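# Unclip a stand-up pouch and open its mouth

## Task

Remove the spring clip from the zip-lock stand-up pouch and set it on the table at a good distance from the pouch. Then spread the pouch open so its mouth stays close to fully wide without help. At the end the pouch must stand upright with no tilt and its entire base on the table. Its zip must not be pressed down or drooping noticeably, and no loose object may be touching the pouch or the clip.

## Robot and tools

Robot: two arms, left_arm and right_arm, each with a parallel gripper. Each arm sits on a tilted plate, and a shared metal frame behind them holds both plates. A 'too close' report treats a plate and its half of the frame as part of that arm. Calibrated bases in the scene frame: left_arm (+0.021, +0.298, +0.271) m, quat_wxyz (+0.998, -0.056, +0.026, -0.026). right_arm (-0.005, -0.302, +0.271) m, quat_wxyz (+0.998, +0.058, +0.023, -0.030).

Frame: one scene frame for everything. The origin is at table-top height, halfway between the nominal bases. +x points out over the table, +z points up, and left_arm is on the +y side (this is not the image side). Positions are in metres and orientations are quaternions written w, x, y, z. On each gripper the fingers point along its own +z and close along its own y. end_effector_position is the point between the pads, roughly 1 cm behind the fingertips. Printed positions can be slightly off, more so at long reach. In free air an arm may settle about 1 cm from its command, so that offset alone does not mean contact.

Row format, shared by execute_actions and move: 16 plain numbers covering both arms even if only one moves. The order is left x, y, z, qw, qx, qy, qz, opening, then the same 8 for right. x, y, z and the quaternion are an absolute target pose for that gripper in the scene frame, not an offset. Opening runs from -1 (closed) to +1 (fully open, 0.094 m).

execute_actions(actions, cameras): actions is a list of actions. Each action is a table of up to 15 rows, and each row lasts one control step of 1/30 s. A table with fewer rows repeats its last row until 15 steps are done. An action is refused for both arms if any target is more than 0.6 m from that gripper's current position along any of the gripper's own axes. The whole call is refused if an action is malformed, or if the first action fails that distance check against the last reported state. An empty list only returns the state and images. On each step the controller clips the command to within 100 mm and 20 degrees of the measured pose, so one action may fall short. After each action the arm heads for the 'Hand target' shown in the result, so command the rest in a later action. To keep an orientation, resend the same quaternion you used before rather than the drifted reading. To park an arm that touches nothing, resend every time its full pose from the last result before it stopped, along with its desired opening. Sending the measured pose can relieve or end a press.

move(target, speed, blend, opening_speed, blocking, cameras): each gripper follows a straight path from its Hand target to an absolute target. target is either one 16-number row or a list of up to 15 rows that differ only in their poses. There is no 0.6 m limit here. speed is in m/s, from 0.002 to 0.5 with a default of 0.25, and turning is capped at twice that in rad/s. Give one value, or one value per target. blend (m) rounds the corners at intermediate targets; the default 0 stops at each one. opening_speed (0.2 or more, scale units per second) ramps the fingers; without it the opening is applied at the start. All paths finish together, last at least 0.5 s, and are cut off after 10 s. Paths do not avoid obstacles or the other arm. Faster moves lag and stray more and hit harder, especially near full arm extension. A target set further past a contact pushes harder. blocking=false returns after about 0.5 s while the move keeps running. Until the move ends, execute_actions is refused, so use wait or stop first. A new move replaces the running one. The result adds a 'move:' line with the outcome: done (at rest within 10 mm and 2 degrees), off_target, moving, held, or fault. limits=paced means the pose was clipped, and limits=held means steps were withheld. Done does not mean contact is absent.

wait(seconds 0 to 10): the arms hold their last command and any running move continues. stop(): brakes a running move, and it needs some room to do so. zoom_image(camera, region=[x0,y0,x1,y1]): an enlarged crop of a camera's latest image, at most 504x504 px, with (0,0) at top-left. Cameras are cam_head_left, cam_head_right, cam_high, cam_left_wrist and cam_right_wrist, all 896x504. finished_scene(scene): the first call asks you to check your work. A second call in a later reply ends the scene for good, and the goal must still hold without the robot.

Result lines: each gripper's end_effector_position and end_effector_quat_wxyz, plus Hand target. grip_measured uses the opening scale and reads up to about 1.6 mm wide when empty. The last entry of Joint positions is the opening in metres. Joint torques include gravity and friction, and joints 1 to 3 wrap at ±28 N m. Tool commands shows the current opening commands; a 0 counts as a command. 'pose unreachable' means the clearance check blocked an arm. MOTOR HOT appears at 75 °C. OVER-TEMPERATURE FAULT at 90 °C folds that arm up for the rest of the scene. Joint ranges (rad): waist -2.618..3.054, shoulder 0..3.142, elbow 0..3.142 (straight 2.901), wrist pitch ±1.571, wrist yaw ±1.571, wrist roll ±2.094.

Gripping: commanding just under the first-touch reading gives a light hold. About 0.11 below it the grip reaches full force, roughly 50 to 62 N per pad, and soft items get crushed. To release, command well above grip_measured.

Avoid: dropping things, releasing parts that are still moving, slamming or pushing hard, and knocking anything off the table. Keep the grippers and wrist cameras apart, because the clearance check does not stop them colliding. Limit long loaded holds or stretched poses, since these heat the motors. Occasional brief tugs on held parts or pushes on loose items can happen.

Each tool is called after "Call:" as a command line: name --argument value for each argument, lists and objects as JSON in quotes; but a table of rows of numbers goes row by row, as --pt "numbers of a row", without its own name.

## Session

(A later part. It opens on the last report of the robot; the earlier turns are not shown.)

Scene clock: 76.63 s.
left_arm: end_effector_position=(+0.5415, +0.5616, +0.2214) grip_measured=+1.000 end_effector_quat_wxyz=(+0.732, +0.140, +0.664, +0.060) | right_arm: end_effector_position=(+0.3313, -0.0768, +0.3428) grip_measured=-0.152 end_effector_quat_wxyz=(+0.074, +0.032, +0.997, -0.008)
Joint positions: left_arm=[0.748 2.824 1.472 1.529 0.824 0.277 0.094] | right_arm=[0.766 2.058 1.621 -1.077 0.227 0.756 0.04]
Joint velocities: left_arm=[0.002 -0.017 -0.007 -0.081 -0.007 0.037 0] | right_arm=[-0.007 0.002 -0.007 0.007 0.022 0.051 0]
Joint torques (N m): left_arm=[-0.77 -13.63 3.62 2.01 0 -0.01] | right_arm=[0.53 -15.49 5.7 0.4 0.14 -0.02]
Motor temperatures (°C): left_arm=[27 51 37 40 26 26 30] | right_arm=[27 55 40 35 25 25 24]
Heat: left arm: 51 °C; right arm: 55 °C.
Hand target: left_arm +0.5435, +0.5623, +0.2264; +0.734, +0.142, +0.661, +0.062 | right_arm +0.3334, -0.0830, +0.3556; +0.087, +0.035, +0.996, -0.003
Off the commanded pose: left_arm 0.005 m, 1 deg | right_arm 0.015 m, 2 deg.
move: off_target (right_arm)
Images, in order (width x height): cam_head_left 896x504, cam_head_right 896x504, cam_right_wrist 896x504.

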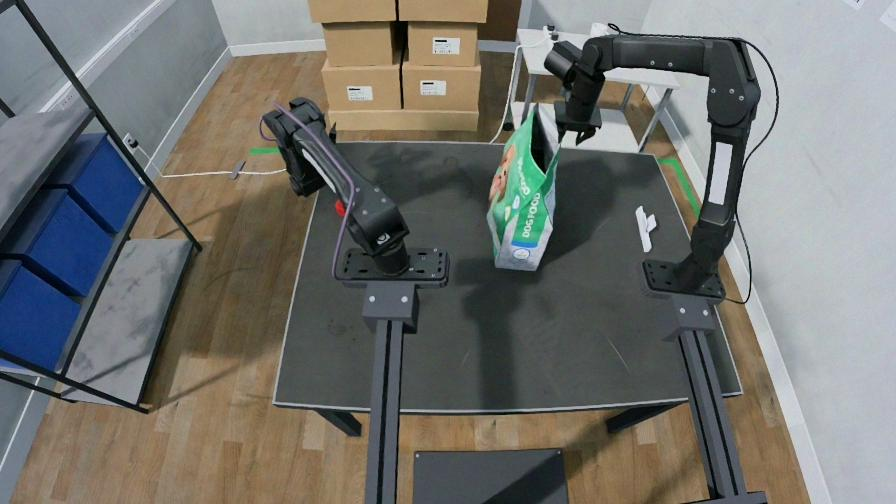

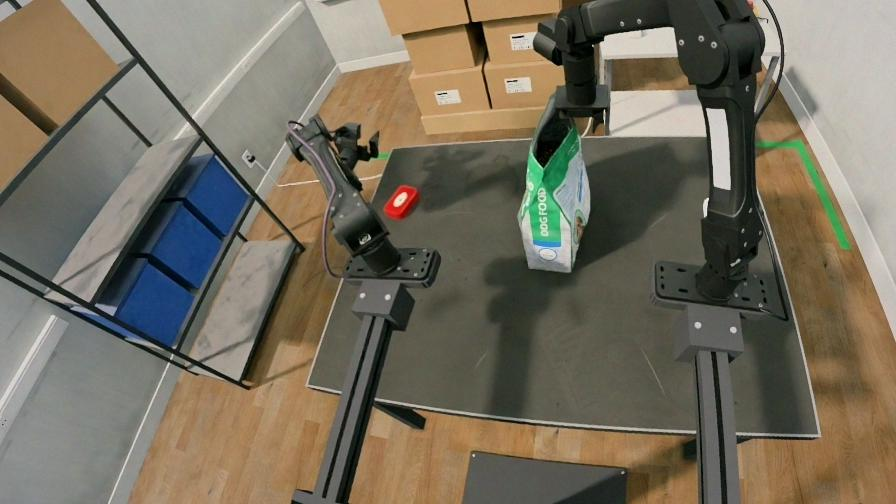

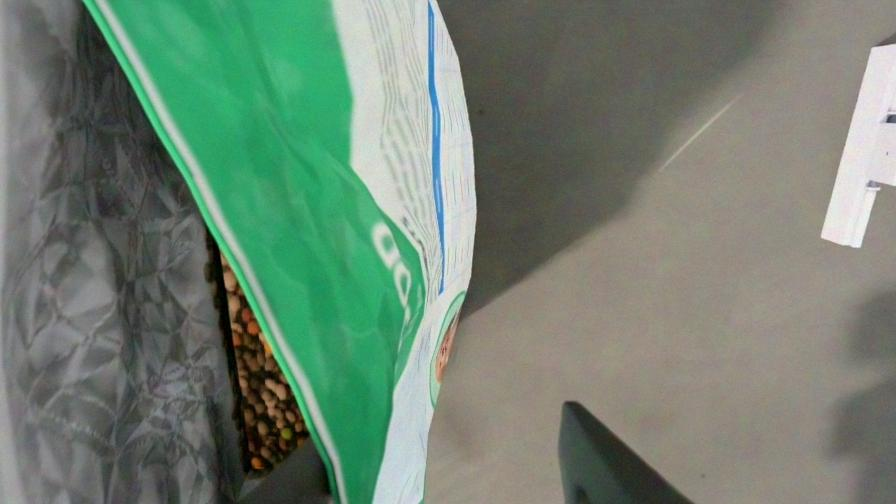

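Call:
move --pt "0.5435 0.5623 0.2264 0.734 0.142 0.661 0.062 1 0.333 -0.1 0.356 0.087 0.035 0.9955 -0.003 -0.15" --pt "0.5435 0.5623 0.2264 0.734 0.142 0.661 0.062 1 0.333 -0.06 0.356 0.087 0.035 0.9955 -0.003 -0.15" --pt "0.5435 0.5623 0.2264 0.734 0.142 0.661 0.062 1 0.333 -0.03 0.356 0.087 0.035 0.9955 -0.003 -0.15" --speed 0.05 --cameras '["cam_head_left","cam_right_wrist"]'

Call:
zoom_image --camera "cam_head_left" --region '[440, 60, 640, 280]'

Scene clock: 79.30 s.
left_arm: end_effector_position=(+0.5415, +0.5616, +0.2214) grip_measured=+1.000 end_effector_quat_wxyz=(+0.732, +0.140, +0.664, +0.060) | right_arm: end_effector_position=(+0.3301, -0.0319, +0.3580) grip_measured=-0.152 end_effector_quat_wxyz=(+0.084, +0.036, +0.996, +0.007)
Joint positions: left_arm=[0.748 2.824 1.472 1.529 0.824 0.277 0.094] | right_arm=[0.85 2.143 1.791 -1.144 0.226 0.843 0.04]
Joint velocities: left_arm=[-0.012 -0.017 -0.002 -0.051 -0.037 -0.007 0] | right_arm=[-0.022 0.002 0.012 -0.037 -0.081 -0.037 -0.001]
Joint torques (N m): left_arm=[-0.79 -13.65 3.62 2 0 -0.01] | right_arm=[1.62 -10.91 8.81 0.36 0.23 0.1]
Motor temperatures (°C): left_arm=[27 51 37 40 26 26 30] | right_arm=[27 54 40 35 25 25 24]
Heat: left arm: 51 °C; right arm: 54 °C.
Hand target: left_arm +0.5435, +0.5623, +0.2264; +0.734, +0.142, +0.661, +0.062 | right_arm +0.3319, -0.0300, +0.3560; +0.088, +0.035, +0.996, -0.002
Off the commanded pose: left_arm 0.005 m, 1 deg | right_arm 0.004 m, 1 deg.
move: done
Images, in order (width x height): cam_head_left 896x504, cam_right_wrist 896x504.

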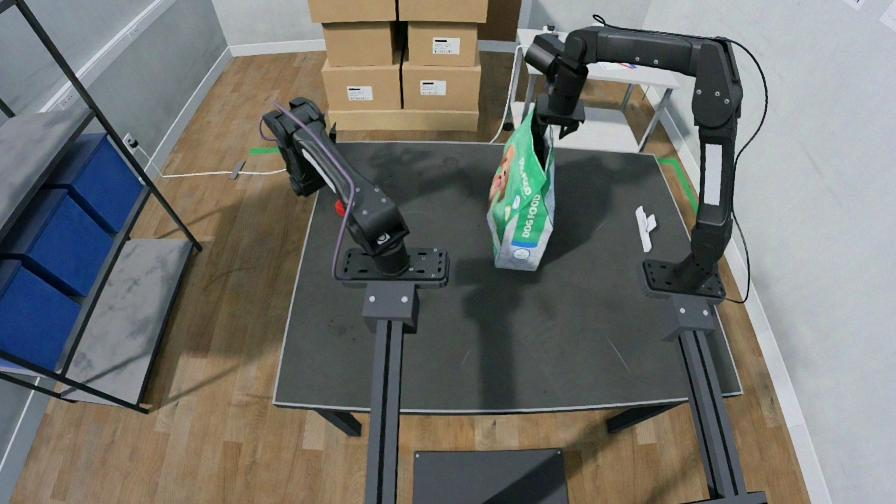

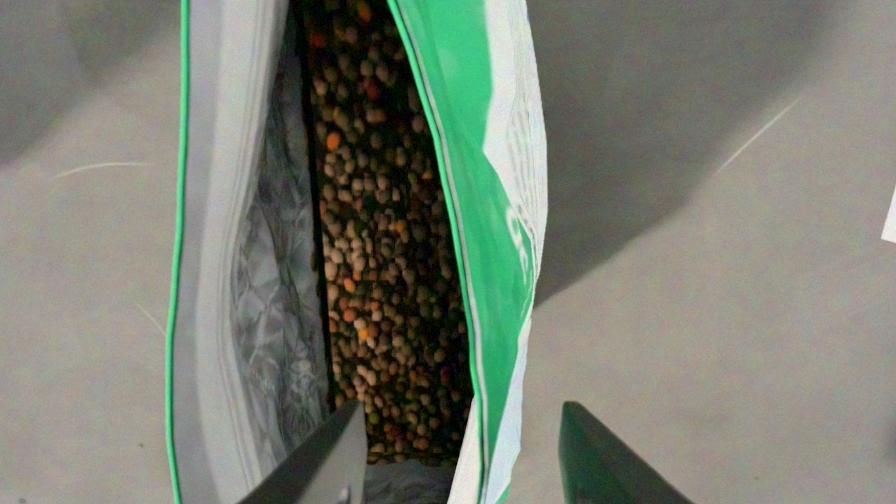

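Scaled by 2.291 from the camera's 896x504 image, which has a finer 1280x720 frame.

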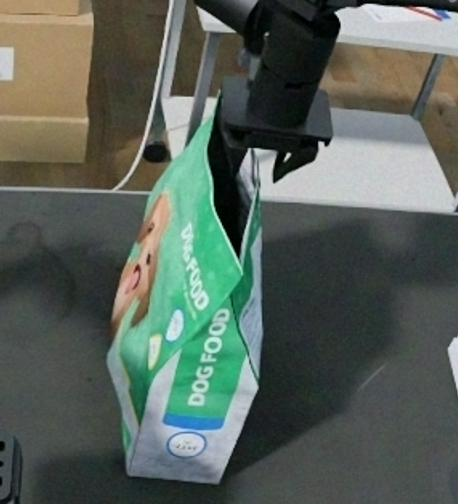

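Call:
move --pt "0.5435 0.5623 0.2264 0.734 0.142 0.661 0.062 1 0.333 -0.03 0.42 0.087 0.035 0.9955 -0.003 -0.15" --pt "0.5435 0.5623 0.2264 0.734 0.142 0.661 0.062 1 0.333 -0.003 0.42 0.087 0.035 0.9955 -0.003 -0.15" --speed 0.12 --cameras '["cam_right_wrist"]'

Call:
move --target '[0.5435,0.5623,0.2264,0.734,0.142,0.661,0.062,1,0.333,-0.003,0.41,0.087,0.035,0.9955,-0.003,-0.6]' --speed 0.12 --cameras '["cam_right_wrist"]'

Scene clock: 81.27 s.
left_arm: end_effector_position=(+0.5415, +0.5616, +0.2214) grip_measured=+1.000 end_effector_quat_wxyz=(+0.732, +0.140, +0.664, +0.060) | right_arm: end_effector_position=(+0.3294, -0.0035, +0.4214) grip_measured=-0.152 end_effector_quat_wxyz=(+0.084, +0.033, +0.996, +0.005)
Joint positions: left_arm=[0.748 2.824 1.472 1.529 0.824 0.277 0.094] | right_arm=[0.913 2.284 2.258 -1.488 0.232 0.903 0.04]
Joint velocities: left_arm=[0.032 -0.007 -0.012 0.007 -0.037 0.037 0] | right_arm=[-0.007 -0.007 -0.012 -0.051 -0.037 0.037 -0.001]
Joint torques (N m): left_arm=[-0.73 -13.64 3.66 2.01 -0.01 0] | right_arm=[1.24 -12.11 8.49 0.33 0.21 0.09]
Motor temperatures (°C): left_arm=[27 51 37 40 26 26 30] | right_arm=[27 54 40 35 25 25 24]
Heat: left arm: 51 °C; right arm: 54 °C.
Hand target: left_arm +0.5435, +0.5623, +0.2264; +0.734, +0.142, +0.661, +0.062 | right_arm +0.3319, -0.0035, +0.4198; +0.088, +0.035, +0.996, -0.003
Off the commanded pose: left_arm 0.005 m, 1 deg | right_arm 0.004 m, 1 deg.
move: done
Images, in order (width x height): cam_right_wrist 896x504.

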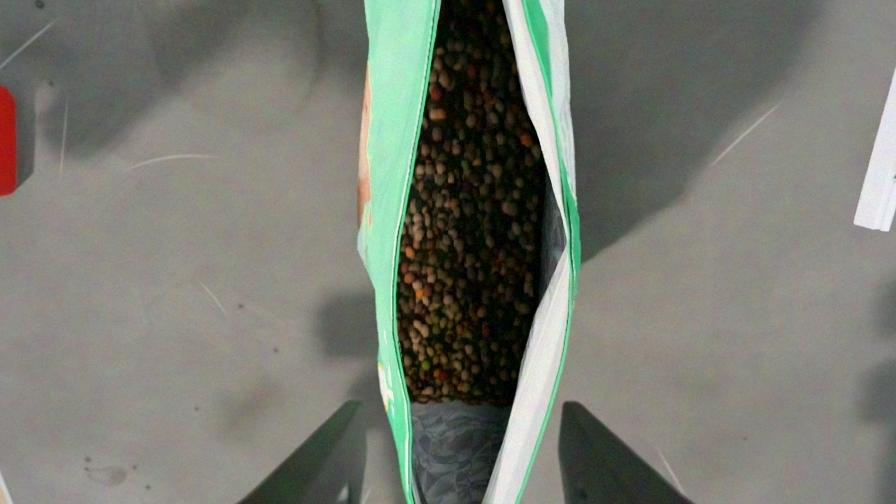

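Scene clock: 82.20 s.
left_arm: end_effector_position=(+0.5415, +0.5616, +0.2214) grip_measured=+1.000 end_effector_quat_wxyz=(+0.732, +0.140, +0.664, +0.060) | right_arm: end_effector_position=(+0.3305, -0.0015, +0.4171) grip_measured=-0.598 end_effector_quat_wxyz=(+0.085, +0.033, +0.996, +0.007)
Joint positions: left_arm=[0.748 2.824 1.472 1.529 0.824 0.277 0.094] | right_arm=[0.913 2.284 2.24 -1.465 0.232 0.903 0.019]
Joint velocities: left_arm=[0.017 -0.022 0.002 -0.022 -0.037 -0.007 0] | right_arm=[-0.007 -0.012 0.012 0.022 -0.022 -0.066 -0.001]
Joint torques (N m): left_arm=[-0.77 -13.65 3.66 2.01 0 -0.01] | right_arm=[0.96 -12.67 5.65 0.58 0.2 0.05]
Motor temperatures (°C): left_arm=[27 51 37 40 26 26 30] | right_arm=[27 54 40 35 25 25 24]
Heat: left arm: 51 °C; right arm: 54 °C.
Hand target: left_arm +0.5435, +0.5623, +0.2264; +0.734, +0.142, +0.661, +0.062 | right_arm +0.3330, -0.0029, +0.4101; +0.087, +0.035, +0.996, -0.003
Off the commanded pose: left_arm 0.005 m, 1 deg | right_arm 0.008 m, 1 deg.
move: done
Images, in order (width x height): cam_right_wrist 896x504.

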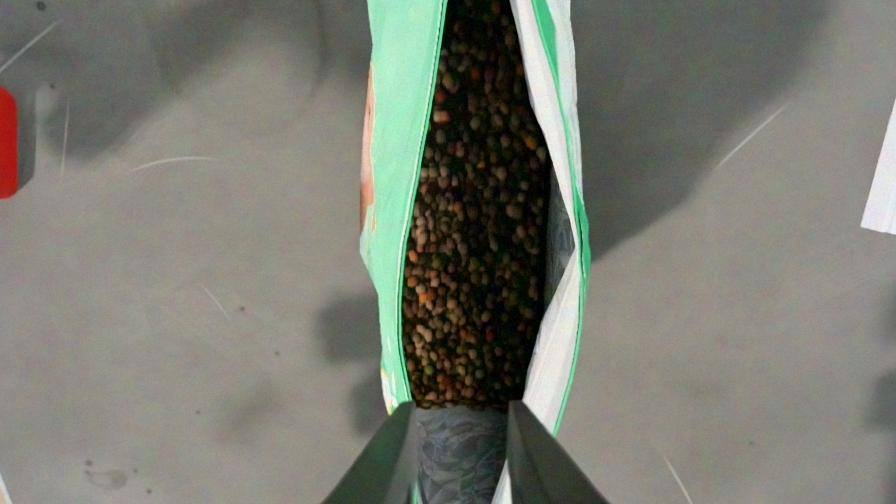

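Call:
move --pt "0.5435 0.5623 0.2264 0.734 0.142 0.661 0.062 1 0.333 -0.008 0.41 0.087 0.035 0.9955 -0.003 -0.6" --pt "0.5435 0.5623 0.2264 0.734 0.142 0.661 0.062 1 0.333 -0.008 0.355 0.087 0.035 0.9955 -0.003 -0.6" --speed 0.1 --cameras '["cam_right_wrist"]'

Call:
move --target '[0.5435,0.5623,0.2264,0.734,0.142,0.661,0.062,1,0.333,-0.008,0.355,0.087,0.035,0.9955,-0.003,1]' --opening_speed 0.8 --cameras '["cam_head_left","cam_head_right","cam_right_wrist"]'

Scene clock: 83.97 s.
left_arm: end_effector_position=(+0.5415, +0.5616, +0.2214) grip_measured=+1.000 end_effector_quat_wxyz=(+0.732, +0.140, +0.664, +0.060) | right_arm: end_effector_position=(+0.3285, -0.0043, +0.3416) grip_measured=-0.598 end_effector_quat_wxyz=(+0.070, +0.032, +0.997, -0.012)
Joint positions: left_arm=[0.748 2.824 1.472 1.529 0.824 0.277 0.094] | right_arm=[0.894 2.284 1.944 -1.213 0.232 0.889 0.019]
Joint velocities: left_arm=[0.017 -0.007 -0.002 -0.081 -0.037 -0.022 0] | right_arm=[0.012 0.017 -0.022 -0.081 0.007 0.037 0]
Joint torques (N m): left_arm=[-0.79 -13.64 3.64 2 -0.01 0] | right_arm=[0.83 -17.01 5.74 0.49 0.19 -0.03]
Motor temperatures (°C): left_arm=[27 52 37 40 26 26 30] | right_arm=[27 54 40 35 25 25 24]
Heat: left arm: 52 °C; right arm: 54 °C.
Hand target: left_arm +0.5435, +0.5623, +0.2264; +0.734, +0.142, +0.661, +0.062 | right_arm +0.3334, -0.0076, +0.3550; +0.087, +0.035, +0.996, -0.003
Off the commanded pose: left_arm 0.005 m, 1 deg | right_arm 0.015 m, 2 deg.
move: off_target (right_arm)
Images, in order (width x height): cam_right_wrist 896x504.

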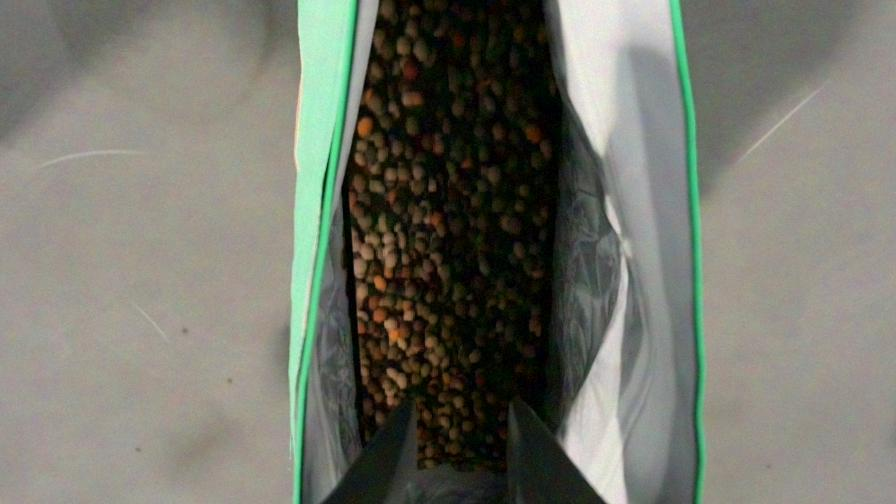

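Scene clock: 86.20 s.
left_arm: end_effector_position=(+0.5415, +0.5616, +0.2214) grip_measured=+1.000 end_effector_quat_wxyz=(+0.732, +0.140, +0.664, +0.060) | right_arm: end_effector_position=(+0.3274, -0.0052, +0.3399) grip_measured=+0.998 end_effector_quat_wxyz=(+0.069, +0.031, +0.997, -0.014)
Joint positions: left_arm=[0.748 2.824 1.472 1.529 0.824 0.277 0.094] | right_arm=[0.894 2.284 1.938 -1.212 0.232 0.888 0.094]
Joint velocities: left_arm=[0.017 -0.012 0.012 0.051 -0.007 -0.022 0] | right_arm=[-0.007 -0.012 -0.002 0.007 -0.022 -0.022 -0.001]
Joint torques (N m): left_arm=[-0.76 -13.64 3.67 2 -0.01 0] | right_arm=[0.83 -17.31 5.79 0.49 0.2 -0.02]
Motor temperatures (°C): left_arm=[27 52 37 40 26 26 30] | right_arm=[27 54 40 35 25 25 24]
Heat: left arm: 52 °C; right arm: 54 °C.
Hand target: left_arm +0.5435, +0.5623, +0.2264; +0.734, +0.142, +0.661, +0.062 | right_arm +0.3328, -0.0081, +0.3548; +0.087, +0.035, +0.996, -0.003
Off the commanded pose: left_arm 0.005 m, 1 deg | right_arm 0.016 m, 2 deg.
move: off_target (right_arm)
Images, in order (width x height): cam_head_left 896x504, cam_head_right 896x504, cam_right_wrist 896x504.

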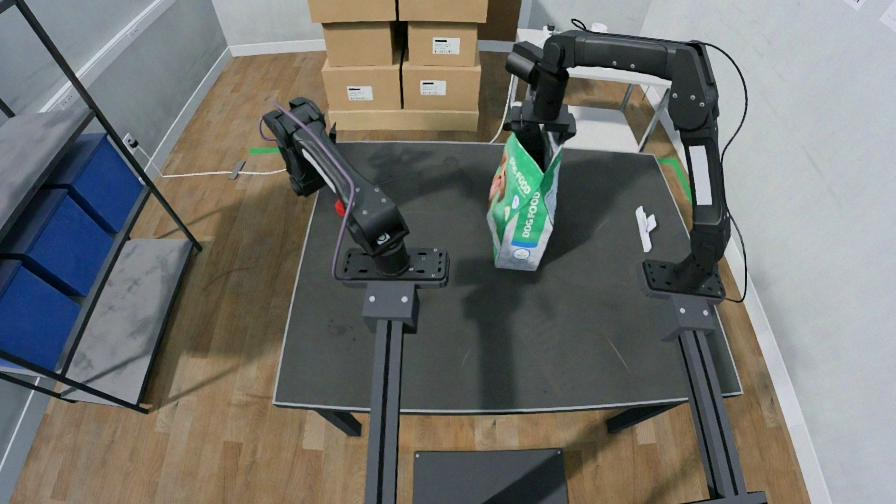

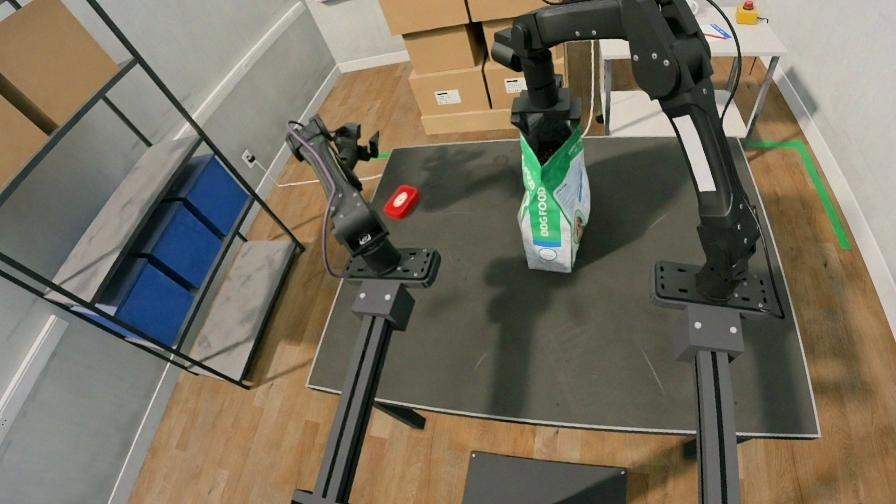

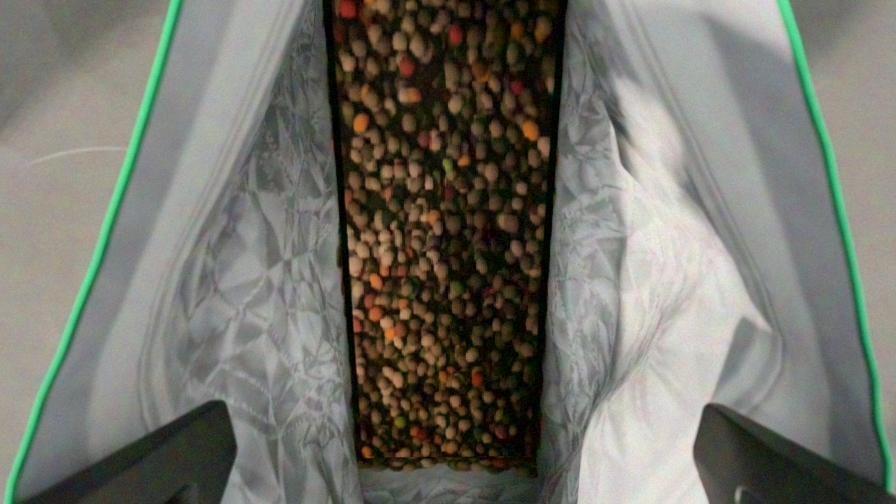

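Call:
move --target '[0.5435,0.5623,0.2264,0.734,0.142,0.661,0.062,1,0.333,-0.008,0.355,0.087,0.035,0.9955,-0.003,-0.2]' --opening_speed 1 --cameras '["cam_right_wrist"]'

Call:
move --target '[0.5435,0.5623,0.2264,0.734,0.142,0.661,0.062,1,0.333,-0.008,0.46,0.087,0.035,0.9955,-0.003,-0.2]' --speed 0.12

Call:
zoom_image --camera "cam_head_left" --region '[440, 60, 640, 280]'

Call:
zoom_image --camera "cam_head_right" --region '[460, 60, 660, 280]'

Call:
zoom_image --camera "cam_high" --region '[340, 150, 540, 330]'

Scene clock: 88.07 s.
left_arm: end_effector_position=(+0.5415, +0.5616, +0.2214) grip_measured=+1.000 end_effector_quat_wxyz=(+0.732, +0.140, +0.664, +0.060) | right_arm: end_effector_position=(+0.3277, -0.0049, +0.3400) grip_measured=-0.198 end_effector_quat_wxyz=(+0.069, +0.032, +0.997, -0.013)
Joint positions: left_arm=[0.748 2.824 1.472 1.529 0.824 0.277 0.094] | right_arm=[0.894 2.284 1.938 -1.211 0.232 0.888 0.038]
Joint velocities: left_arm=[0.012 0.012 -0.012 -0.037 0.007 -0.037 0] | right_arm=[0.002 0.012 0.007 0.007 -0.007 -0.081 0]
Joint torques (N m): left_arm=[-0.79 -13.64 3.66 2 -0.01 -0.02] | right_arm=[0.84 -17.33 5.81 0.49 0.2 -0.01]
Motor temperatures (°C): left_arm=[27 52 37 40 26 26 30] | right_arm=[27 55 40 35 25 25 24]
Heat: left arm: 52 °C; right arm: 55 °C.
Hand target: left_arm +0.5435, +0.5623, +0.2264; +0.734, +0.142, +0.661, +0.062 | right_arm +0.3329, -0.0080, +0.3549; +0.087, +0.035, +0.996, -0.003
Off the commanded pose: left_arm 0.005 m, 1 deg | right_arm 0.016 m, 2 deg.
move: off_target (right_arm)
Images, in order (width x height): cam_right_wrist 896x504.

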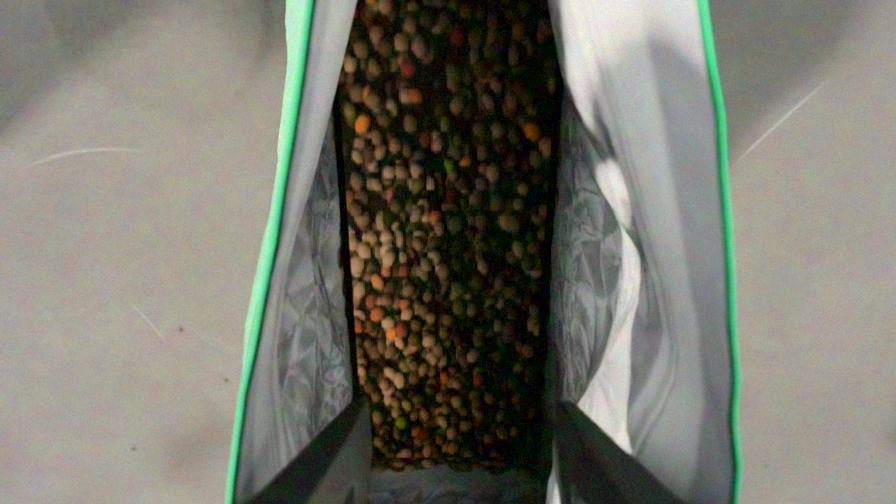

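Scene clock: 89.57 s.
left_arm: end_effector_position=(+0.5415, +0.5616, +0.2214) grip_measured=+1.000 end_effector_quat_wxyz=(+0.732, +0.140, +0.664, +0.060) | right_arm: end_effector_position=(+0.3330, -0.0081, +0.4500) grip_measured=-0.198 end_effector_quat_wxyz=(+0.095, +0.035, +0.995, +0.018)
Joint positions: left_arm=[0.748 2.824 1.472 1.529 0.824 0.277 0.094] | right_arm=[0.907 2.284 2.375 -1.569 0.233 0.894 0.038]
Joint velocities: left_arm=[-0.002 -0.007 0.007 0.022 0.007 0.007 0] | right_arm=[0.002 -0.002 0.002 -0.037 0.051 0.037 -0.001]
Joint torques (N m): left_arm=[-0.76 -13.61 3.64 2 -0.01 0] | right_arm=[1.78 -14.32 7.68 0.43 0.22 0.05]
Motor temperatures (°C): left_arm=[27 52 37 40 26 26 30] | right_arm=[27 55 40 35 25 25 24]
Heat: left arm: 52 °C; right arm: 55 °C.
Hand target: left_arm +0.5435, +0.5623, +0.2264; +0.734, +0.142, +0.661, +0.062 | right_arm +0.3321, -0.0089, +0.4593; +0.107, +0.034, +0.994, +0.019
Off the commanded pose: left_arm 0.005 m, 1 deg | right_arm 0.010 m, 3 deg.
joint sent to its limit (right arm) — joint 4 (wrist pitch), lower limit. The joint targets are off in orientation, not in position.
move: off_target (right_arm)

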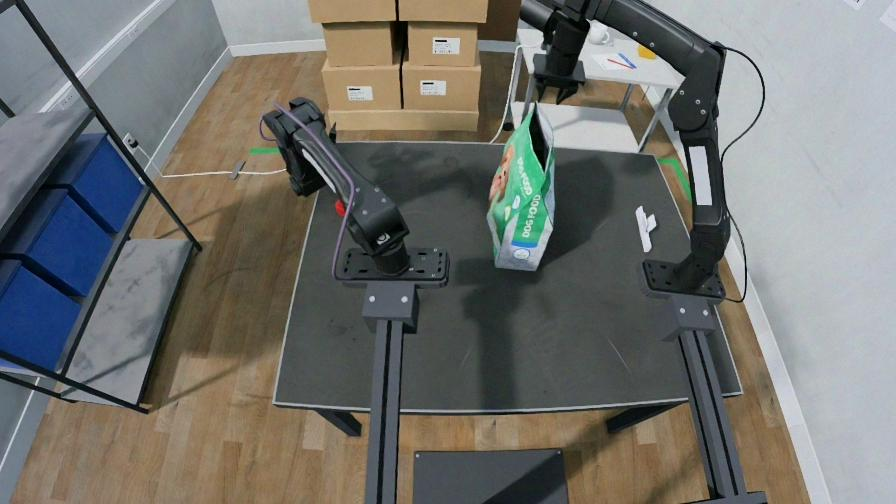

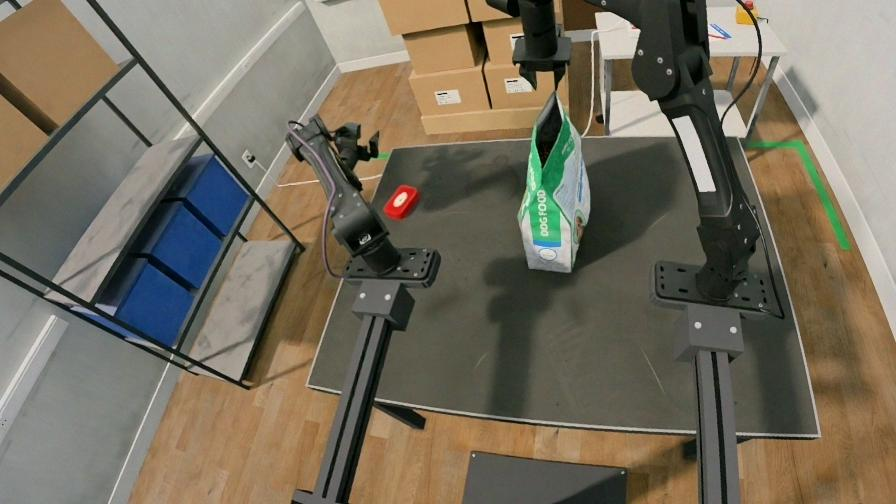

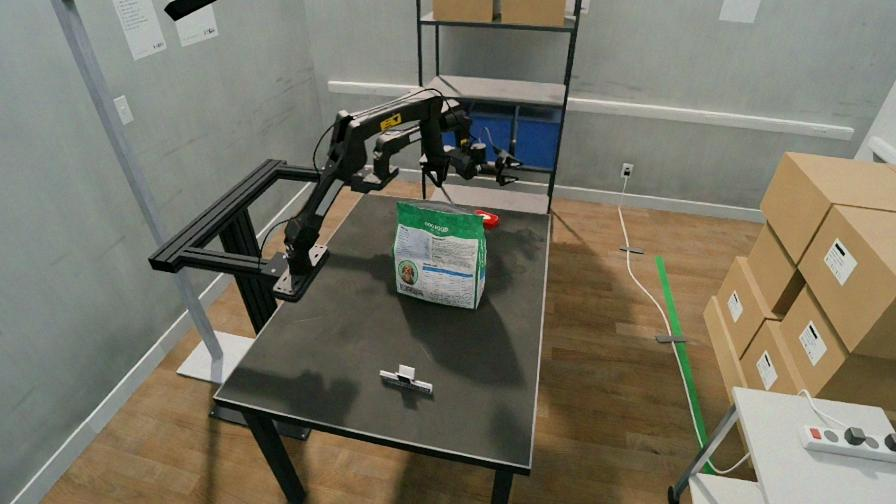

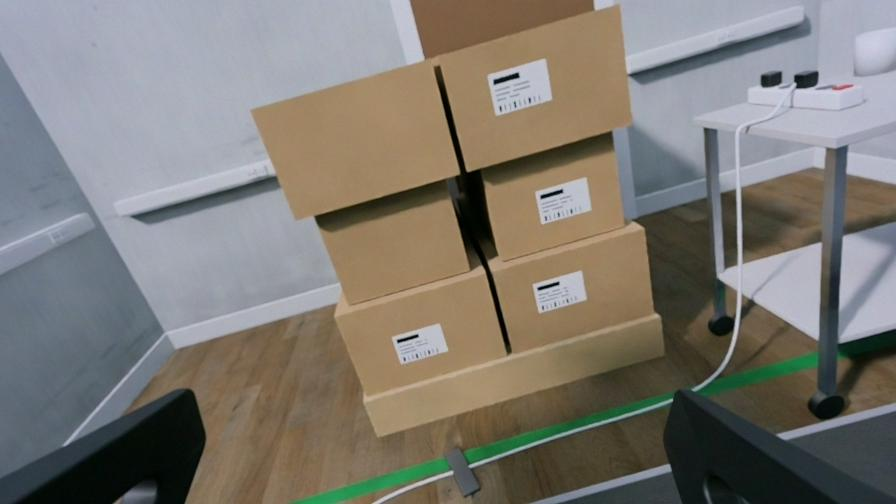

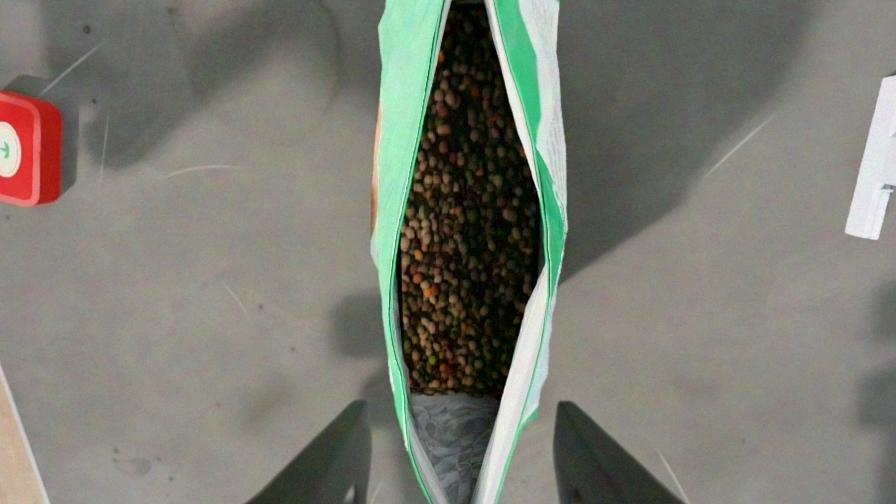

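Scaled by 2.291 from the camera's 896x504 image, which has a finer 1280x720 frame.

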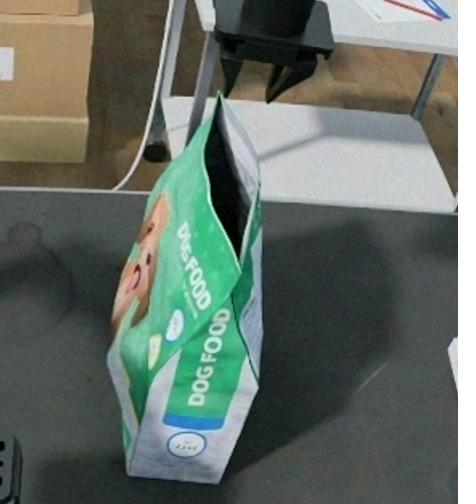

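Scaled by 2.291 from the camera's 896x504 image, which has a finer 1280x720 frame.

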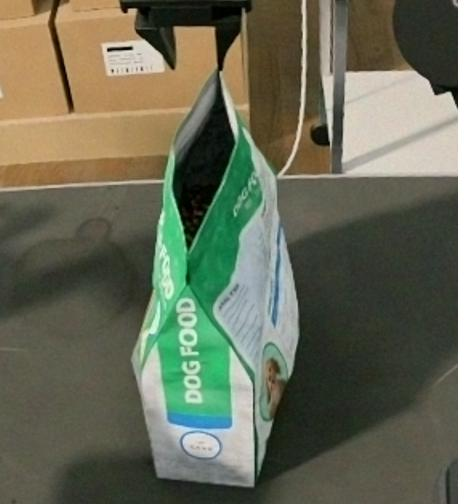

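Scaled by 2.520 from the camera's 896x504 image, which has a finer 1280x720 frame.

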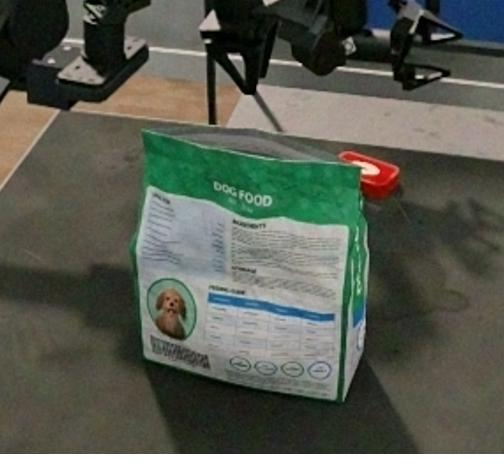

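Call:
move --pt "0.5435 0.5623 0.2264 0.734 0.142 0.661 0.062 1 0.333 -0.008 0.40 0.087 0.035 0.9955 -0.003 -0.2" --pt "0.5435 0.5623 0.2264 0.734 0.142 0.661 0.062 1 0.333 -0.008 0.355 0.087 0.035 0.9955 -0.003 -0.2" --speed 0.12 --cameras '["cam_right_wrist"]'

Call:
move --target '[0.5435,0.5623,0.2264,0.734,0.142,0.661,0.062,1,0.333,-0.008,0.355,0.087,0.035,0.9955,-0.003,1]' --opening_speed 1 --cameras '[]'

Call:
move --target '[0.5435,0.5623,0.2264,0.734,0.142,0.661,0.062,1,0.333,-0.035,0.355,0.087,0.035,0.9955,-0.003,1]' --speed 0.06 --cameras '["cam_head_left","cam_right_wrist"]'

Scene clock: 91.73 s.
left_arm: end_effector_position=(+0.5415, +0.5616, +0.2214) grip_measured=+1.000 end_effector_quat_wxyz=(+0.732, +0.140, +0.664, +0.060) | right_arm: end_effector_position=(+0.3283, -0.0046, +0.3426) grip_measured=-0.198 end_effector_quat_wxyz=(+0.070, +0.032, +0.997, -0.012)
Joint positions: left_arm=[0.748 2.824 1.472 1.529 0.824 0.277 0.094] | right_arm=[0.894 2.283 1.946 -1.217 0.233 0.888 0.038]
Joint velocities: left_arm=[0.007 -0.007 -0.012 0.037 0.022 -0.037 0] | right_arm=[-0.017 0.007 -0.022 0.022 0.007 0.022 0]
Joint torques (N m): left_arm=[-0.75 -13.64 3.64 2 -0.01 -0.01] | right_arm=[0.81 -16.88 5.71 0.51 0.19 -0.02]
Motor temperatures (°C): left_arm=[27 52 37 40 26 26 30] | right_arm=[27 56 40 35 25 25 24]
Heat: left arm: 52 °C; right arm: 56 °C.
Hand target: left_arm +0.5435, +0.5623, +0.2264; +0.734, +0.142, +0.661, +0.062 | right_arm +0.3336, -0.0074, +0.3552; +0.087, +0.035, +0.996, -0.003
Off the commanded pose: left_arm 0.005 m, 1 deg | right_arm 0.014 m, 2 deg.
move: off_target (right_arm)
Images, in order (width x height): cam_right_wrist 896x504.

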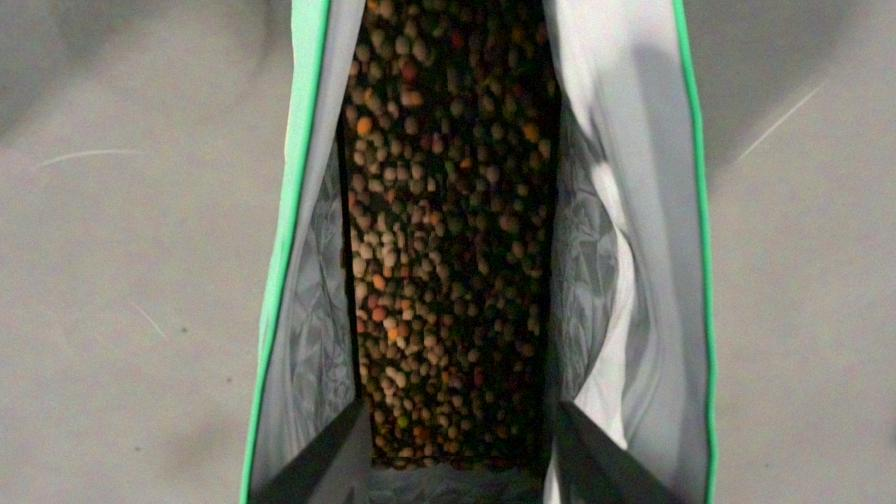

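Scene clock: 93.17 s.
left_arm: end_effector_position=(+0.5415, +0.5616, +0.2214) grip_measured=+1.000 end_effector_quat_wxyz=(+0.732, +0.140, +0.664, +0.060) | right_arm: end_effector_position=(+0.3270, -0.0057, +0.3403) grip_measured=+0.998 end_effector_quat_wxyz=(+0.068, +0.031, +0.997, -0.015)
Joint positions: left_arm=[0.748 2.824 1.472 1.529 0.824 0.277 0.094] | right_arm=[0.894 2.283 1.938 -1.216 0.233 0.888 0.094]
Joint velocities: left_arm=[0.012 -0.002 -0.012 0.022 0.022 0.022 0] | right_arm=[-0.012 0.002 -0.002 0.022 -0.022 0.007 -0.001]
Joint torques (N m): left_arm=[-0.79 -13.63 3.64 2 0 -0.01] | right_arm=[0.81 -17.24 5.76 0.52 0.19 -0.02]
Motor temperatures (°C): left_arm=[27 52 37 40 26 26 30] | right_arm=[27 56 39 35 25 25 24]
Heat: left arm: 52 °C; right arm: 56 °C.
Hand target: left_arm +0.5435, +0.5623, +0.2264; +0.734, +0.142, +0.661, +0.062 | right_arm +0.3328, -0.0081, +0.3549; +0.087, +0.035, +0.996, -0.003
Off the commanded pose: left_arm 0.005 m, 1 deg | right_arm 0.016 m, 3 deg.
move: off_target (right_arm)
No camera images: "cameras" was empty.

Scene clock: 94.13 s.
left_arm: end_effector_position=(+0.5415, +0.5616, +0.2214) grip_measured=+1.000 end_effector_quat_wxyz=(+0.732, +0.140, +0.664, +0.060) | right_arm: end_effector_position=(+0.3318, -0.0283, +0.3424) grip_measured=+0.998 end_effector_quat_wxyz=(+0.076, +0.034, +0.996, -0.006)
Joint positions: left_arm=[0.748 2.824 1.472 1.529 0.824 0.277 0.094] | right_arm=[0.852 2.195 1.811 -1.143 0.233 0.846 0.094]
Joint velocities: left_arm=[0.012 -0.007 0.002 -0.037 -0.007 -0.051 0] | right_arm=[0.022 0.002 -0.007 -0.022 -0.007 -0.007 0]
Joint torques (N m): left_arm=[-0.79 -13.64 3.64 2 -0.01 0] | right_arm=[0.66 -16.47 5.61 0.36 0.16 -0.05]
Motor temperatures (°C): left_arm=[27 52 37 40 26 26 30] | right_arm=[27 56 39 34 25 25 24]
Heat: left arm: 52 °C; right arm: 56 °C.
Hand target: left_arm +0.5435, +0.5623, +0.2264; +0.734, +0.142, +0.661, +0.062 | right_arm +0.3336, -0.0347, +0.3549; +0.087, +0.035, +0.996, -0.003
Off the commanded pose: left_arm 0.005 m, 1 deg | right_arm 0.014 m, 1 deg.
move: off_target (right_arm)
Images, in order (width x height): cam_head_left 896x504, cam_right_wrist 896x504.

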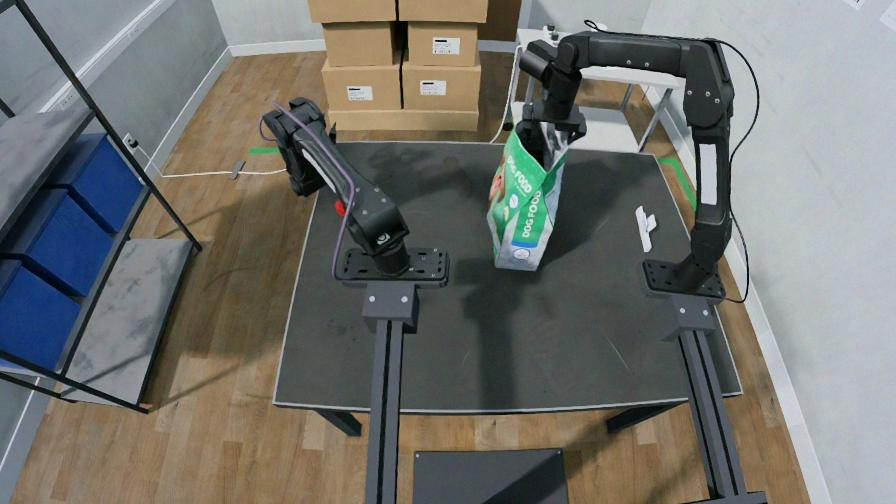

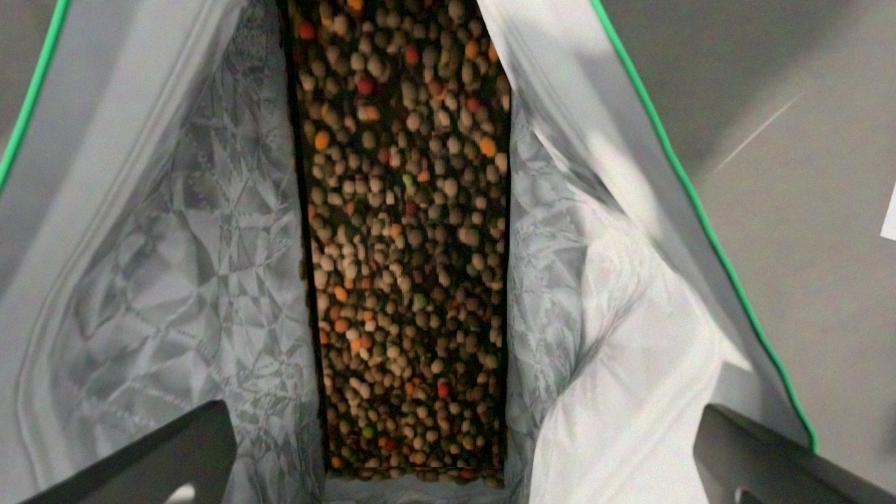

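Call:
move --pt "0.5435 0.5623 0.2264 0.734 0.142 0.661 0.062 1 0.333 -0.05 0.355 0.087 0.035 0.9955 -0.003 1" --pt "0.5435 0.5623 0.2264 0.734 0.142 0.661 0.062 1 0.333 -0.0 0.357 0.087 0.035 0.9955 -0.003 1" --pt "0.5435 0.5623 0.2264 0.734 0.142 0.661 0.062 1 0.333 0.028 0.358 0.087 0.035 0.9955 -0.003 1" --speed 0.06 --cameras '["cam_head_left","cam_right_wrist","cam_high"]'

Call:
zoom_image --camera "cam_head_left" --region '[440, 60, 640, 280]'

Scene clock: 96.60 s.
left_arm: end_effector_position=(+0.5415, +0.5616, +0.2214) grip_measured=+1.000 end_effector_quat_wxyz=(+0.732, +0.140, +0.664, +0.060) | right_arm: end_effector_position=(+0.3315, +0.0196, +0.3612) grip_measured=+0.998 end_effector_quat_wxyz=(+0.083, +0.038, +0.996, -0.003)
Joint positions: left_arm=[0.748 2.824 1.472 1.529 0.824 0.277 0.094] | right_arm=[0.931 2.353 2.126 -1.306 0.242 0.933 0.094]
Joint velocities: left_arm=[0.002 -0.017 -0.007 0.022 -0.051 0.037 0] | right_arm=[-0.002 0.012 -0.007 -0.066 -0.022 0.007 -0.001]
Joint torques (N m): left_arm=[-0.77 -13.65 3.67 2.02 0 -0.03] | right_arm=[2.14 -12.31 8.84 0.48 0.13 0.06]
Motor temperatures (°C): left_arm=[27 52 37 40 26 26 30] | right_arm=[27 56 39 34 25 25 24]
Heat: left arm: 52 °C; right arm: 56 °C.
Hand target: left_arm +0.5435, +0.5623, +0.2264; +0.734, +0.142, +0.661, +0.062 | right_arm +0.3314, +0.0275, +0.3577; +0.087, +0.035, +0.996, -0.003
Off the commanded pose: left_arm 0.005 m, 1 deg | right_arm 0.009 m, 1 deg.
move: done
Images, in order (width x height): cam_head_left 896x504, cam_high 896x504, cam_right_wrist 896x504.

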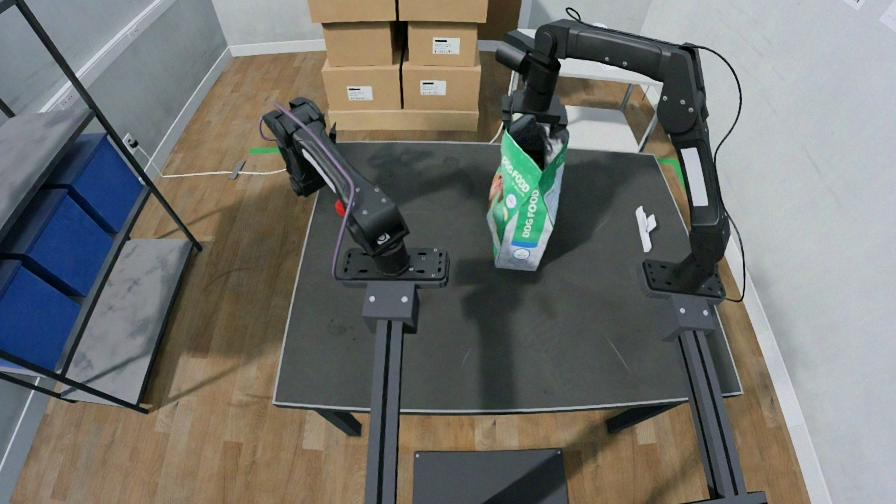

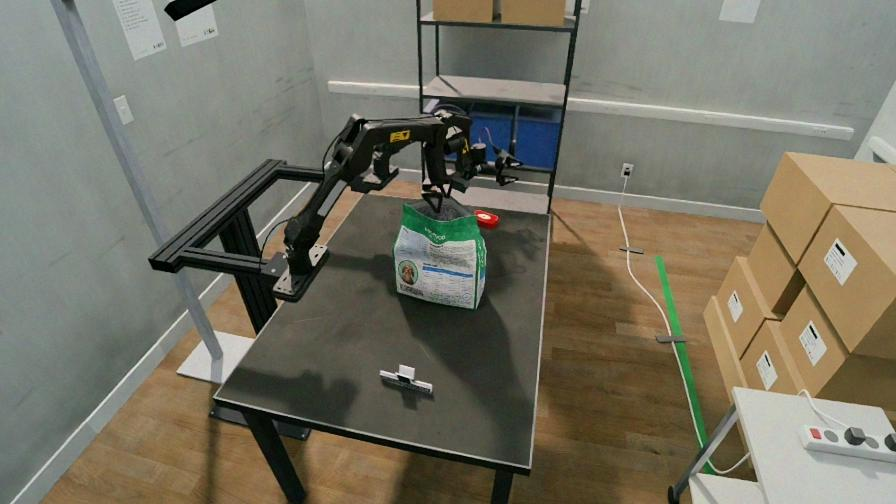

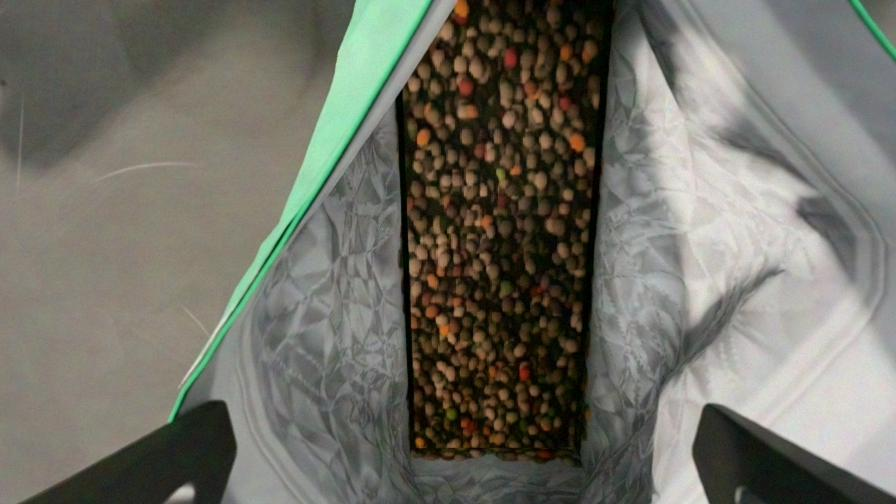

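Scaled by 2.291 from the camera's 896x504 image, which has a finer 1280x720 frame.

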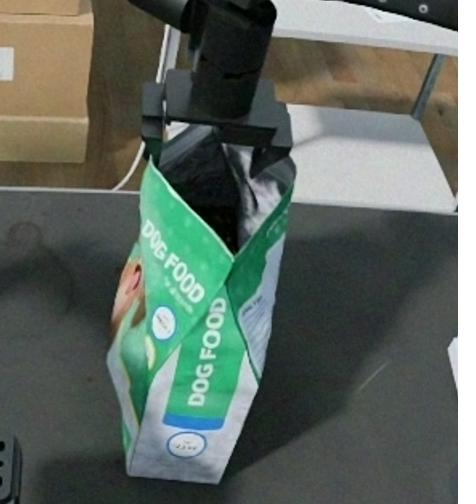

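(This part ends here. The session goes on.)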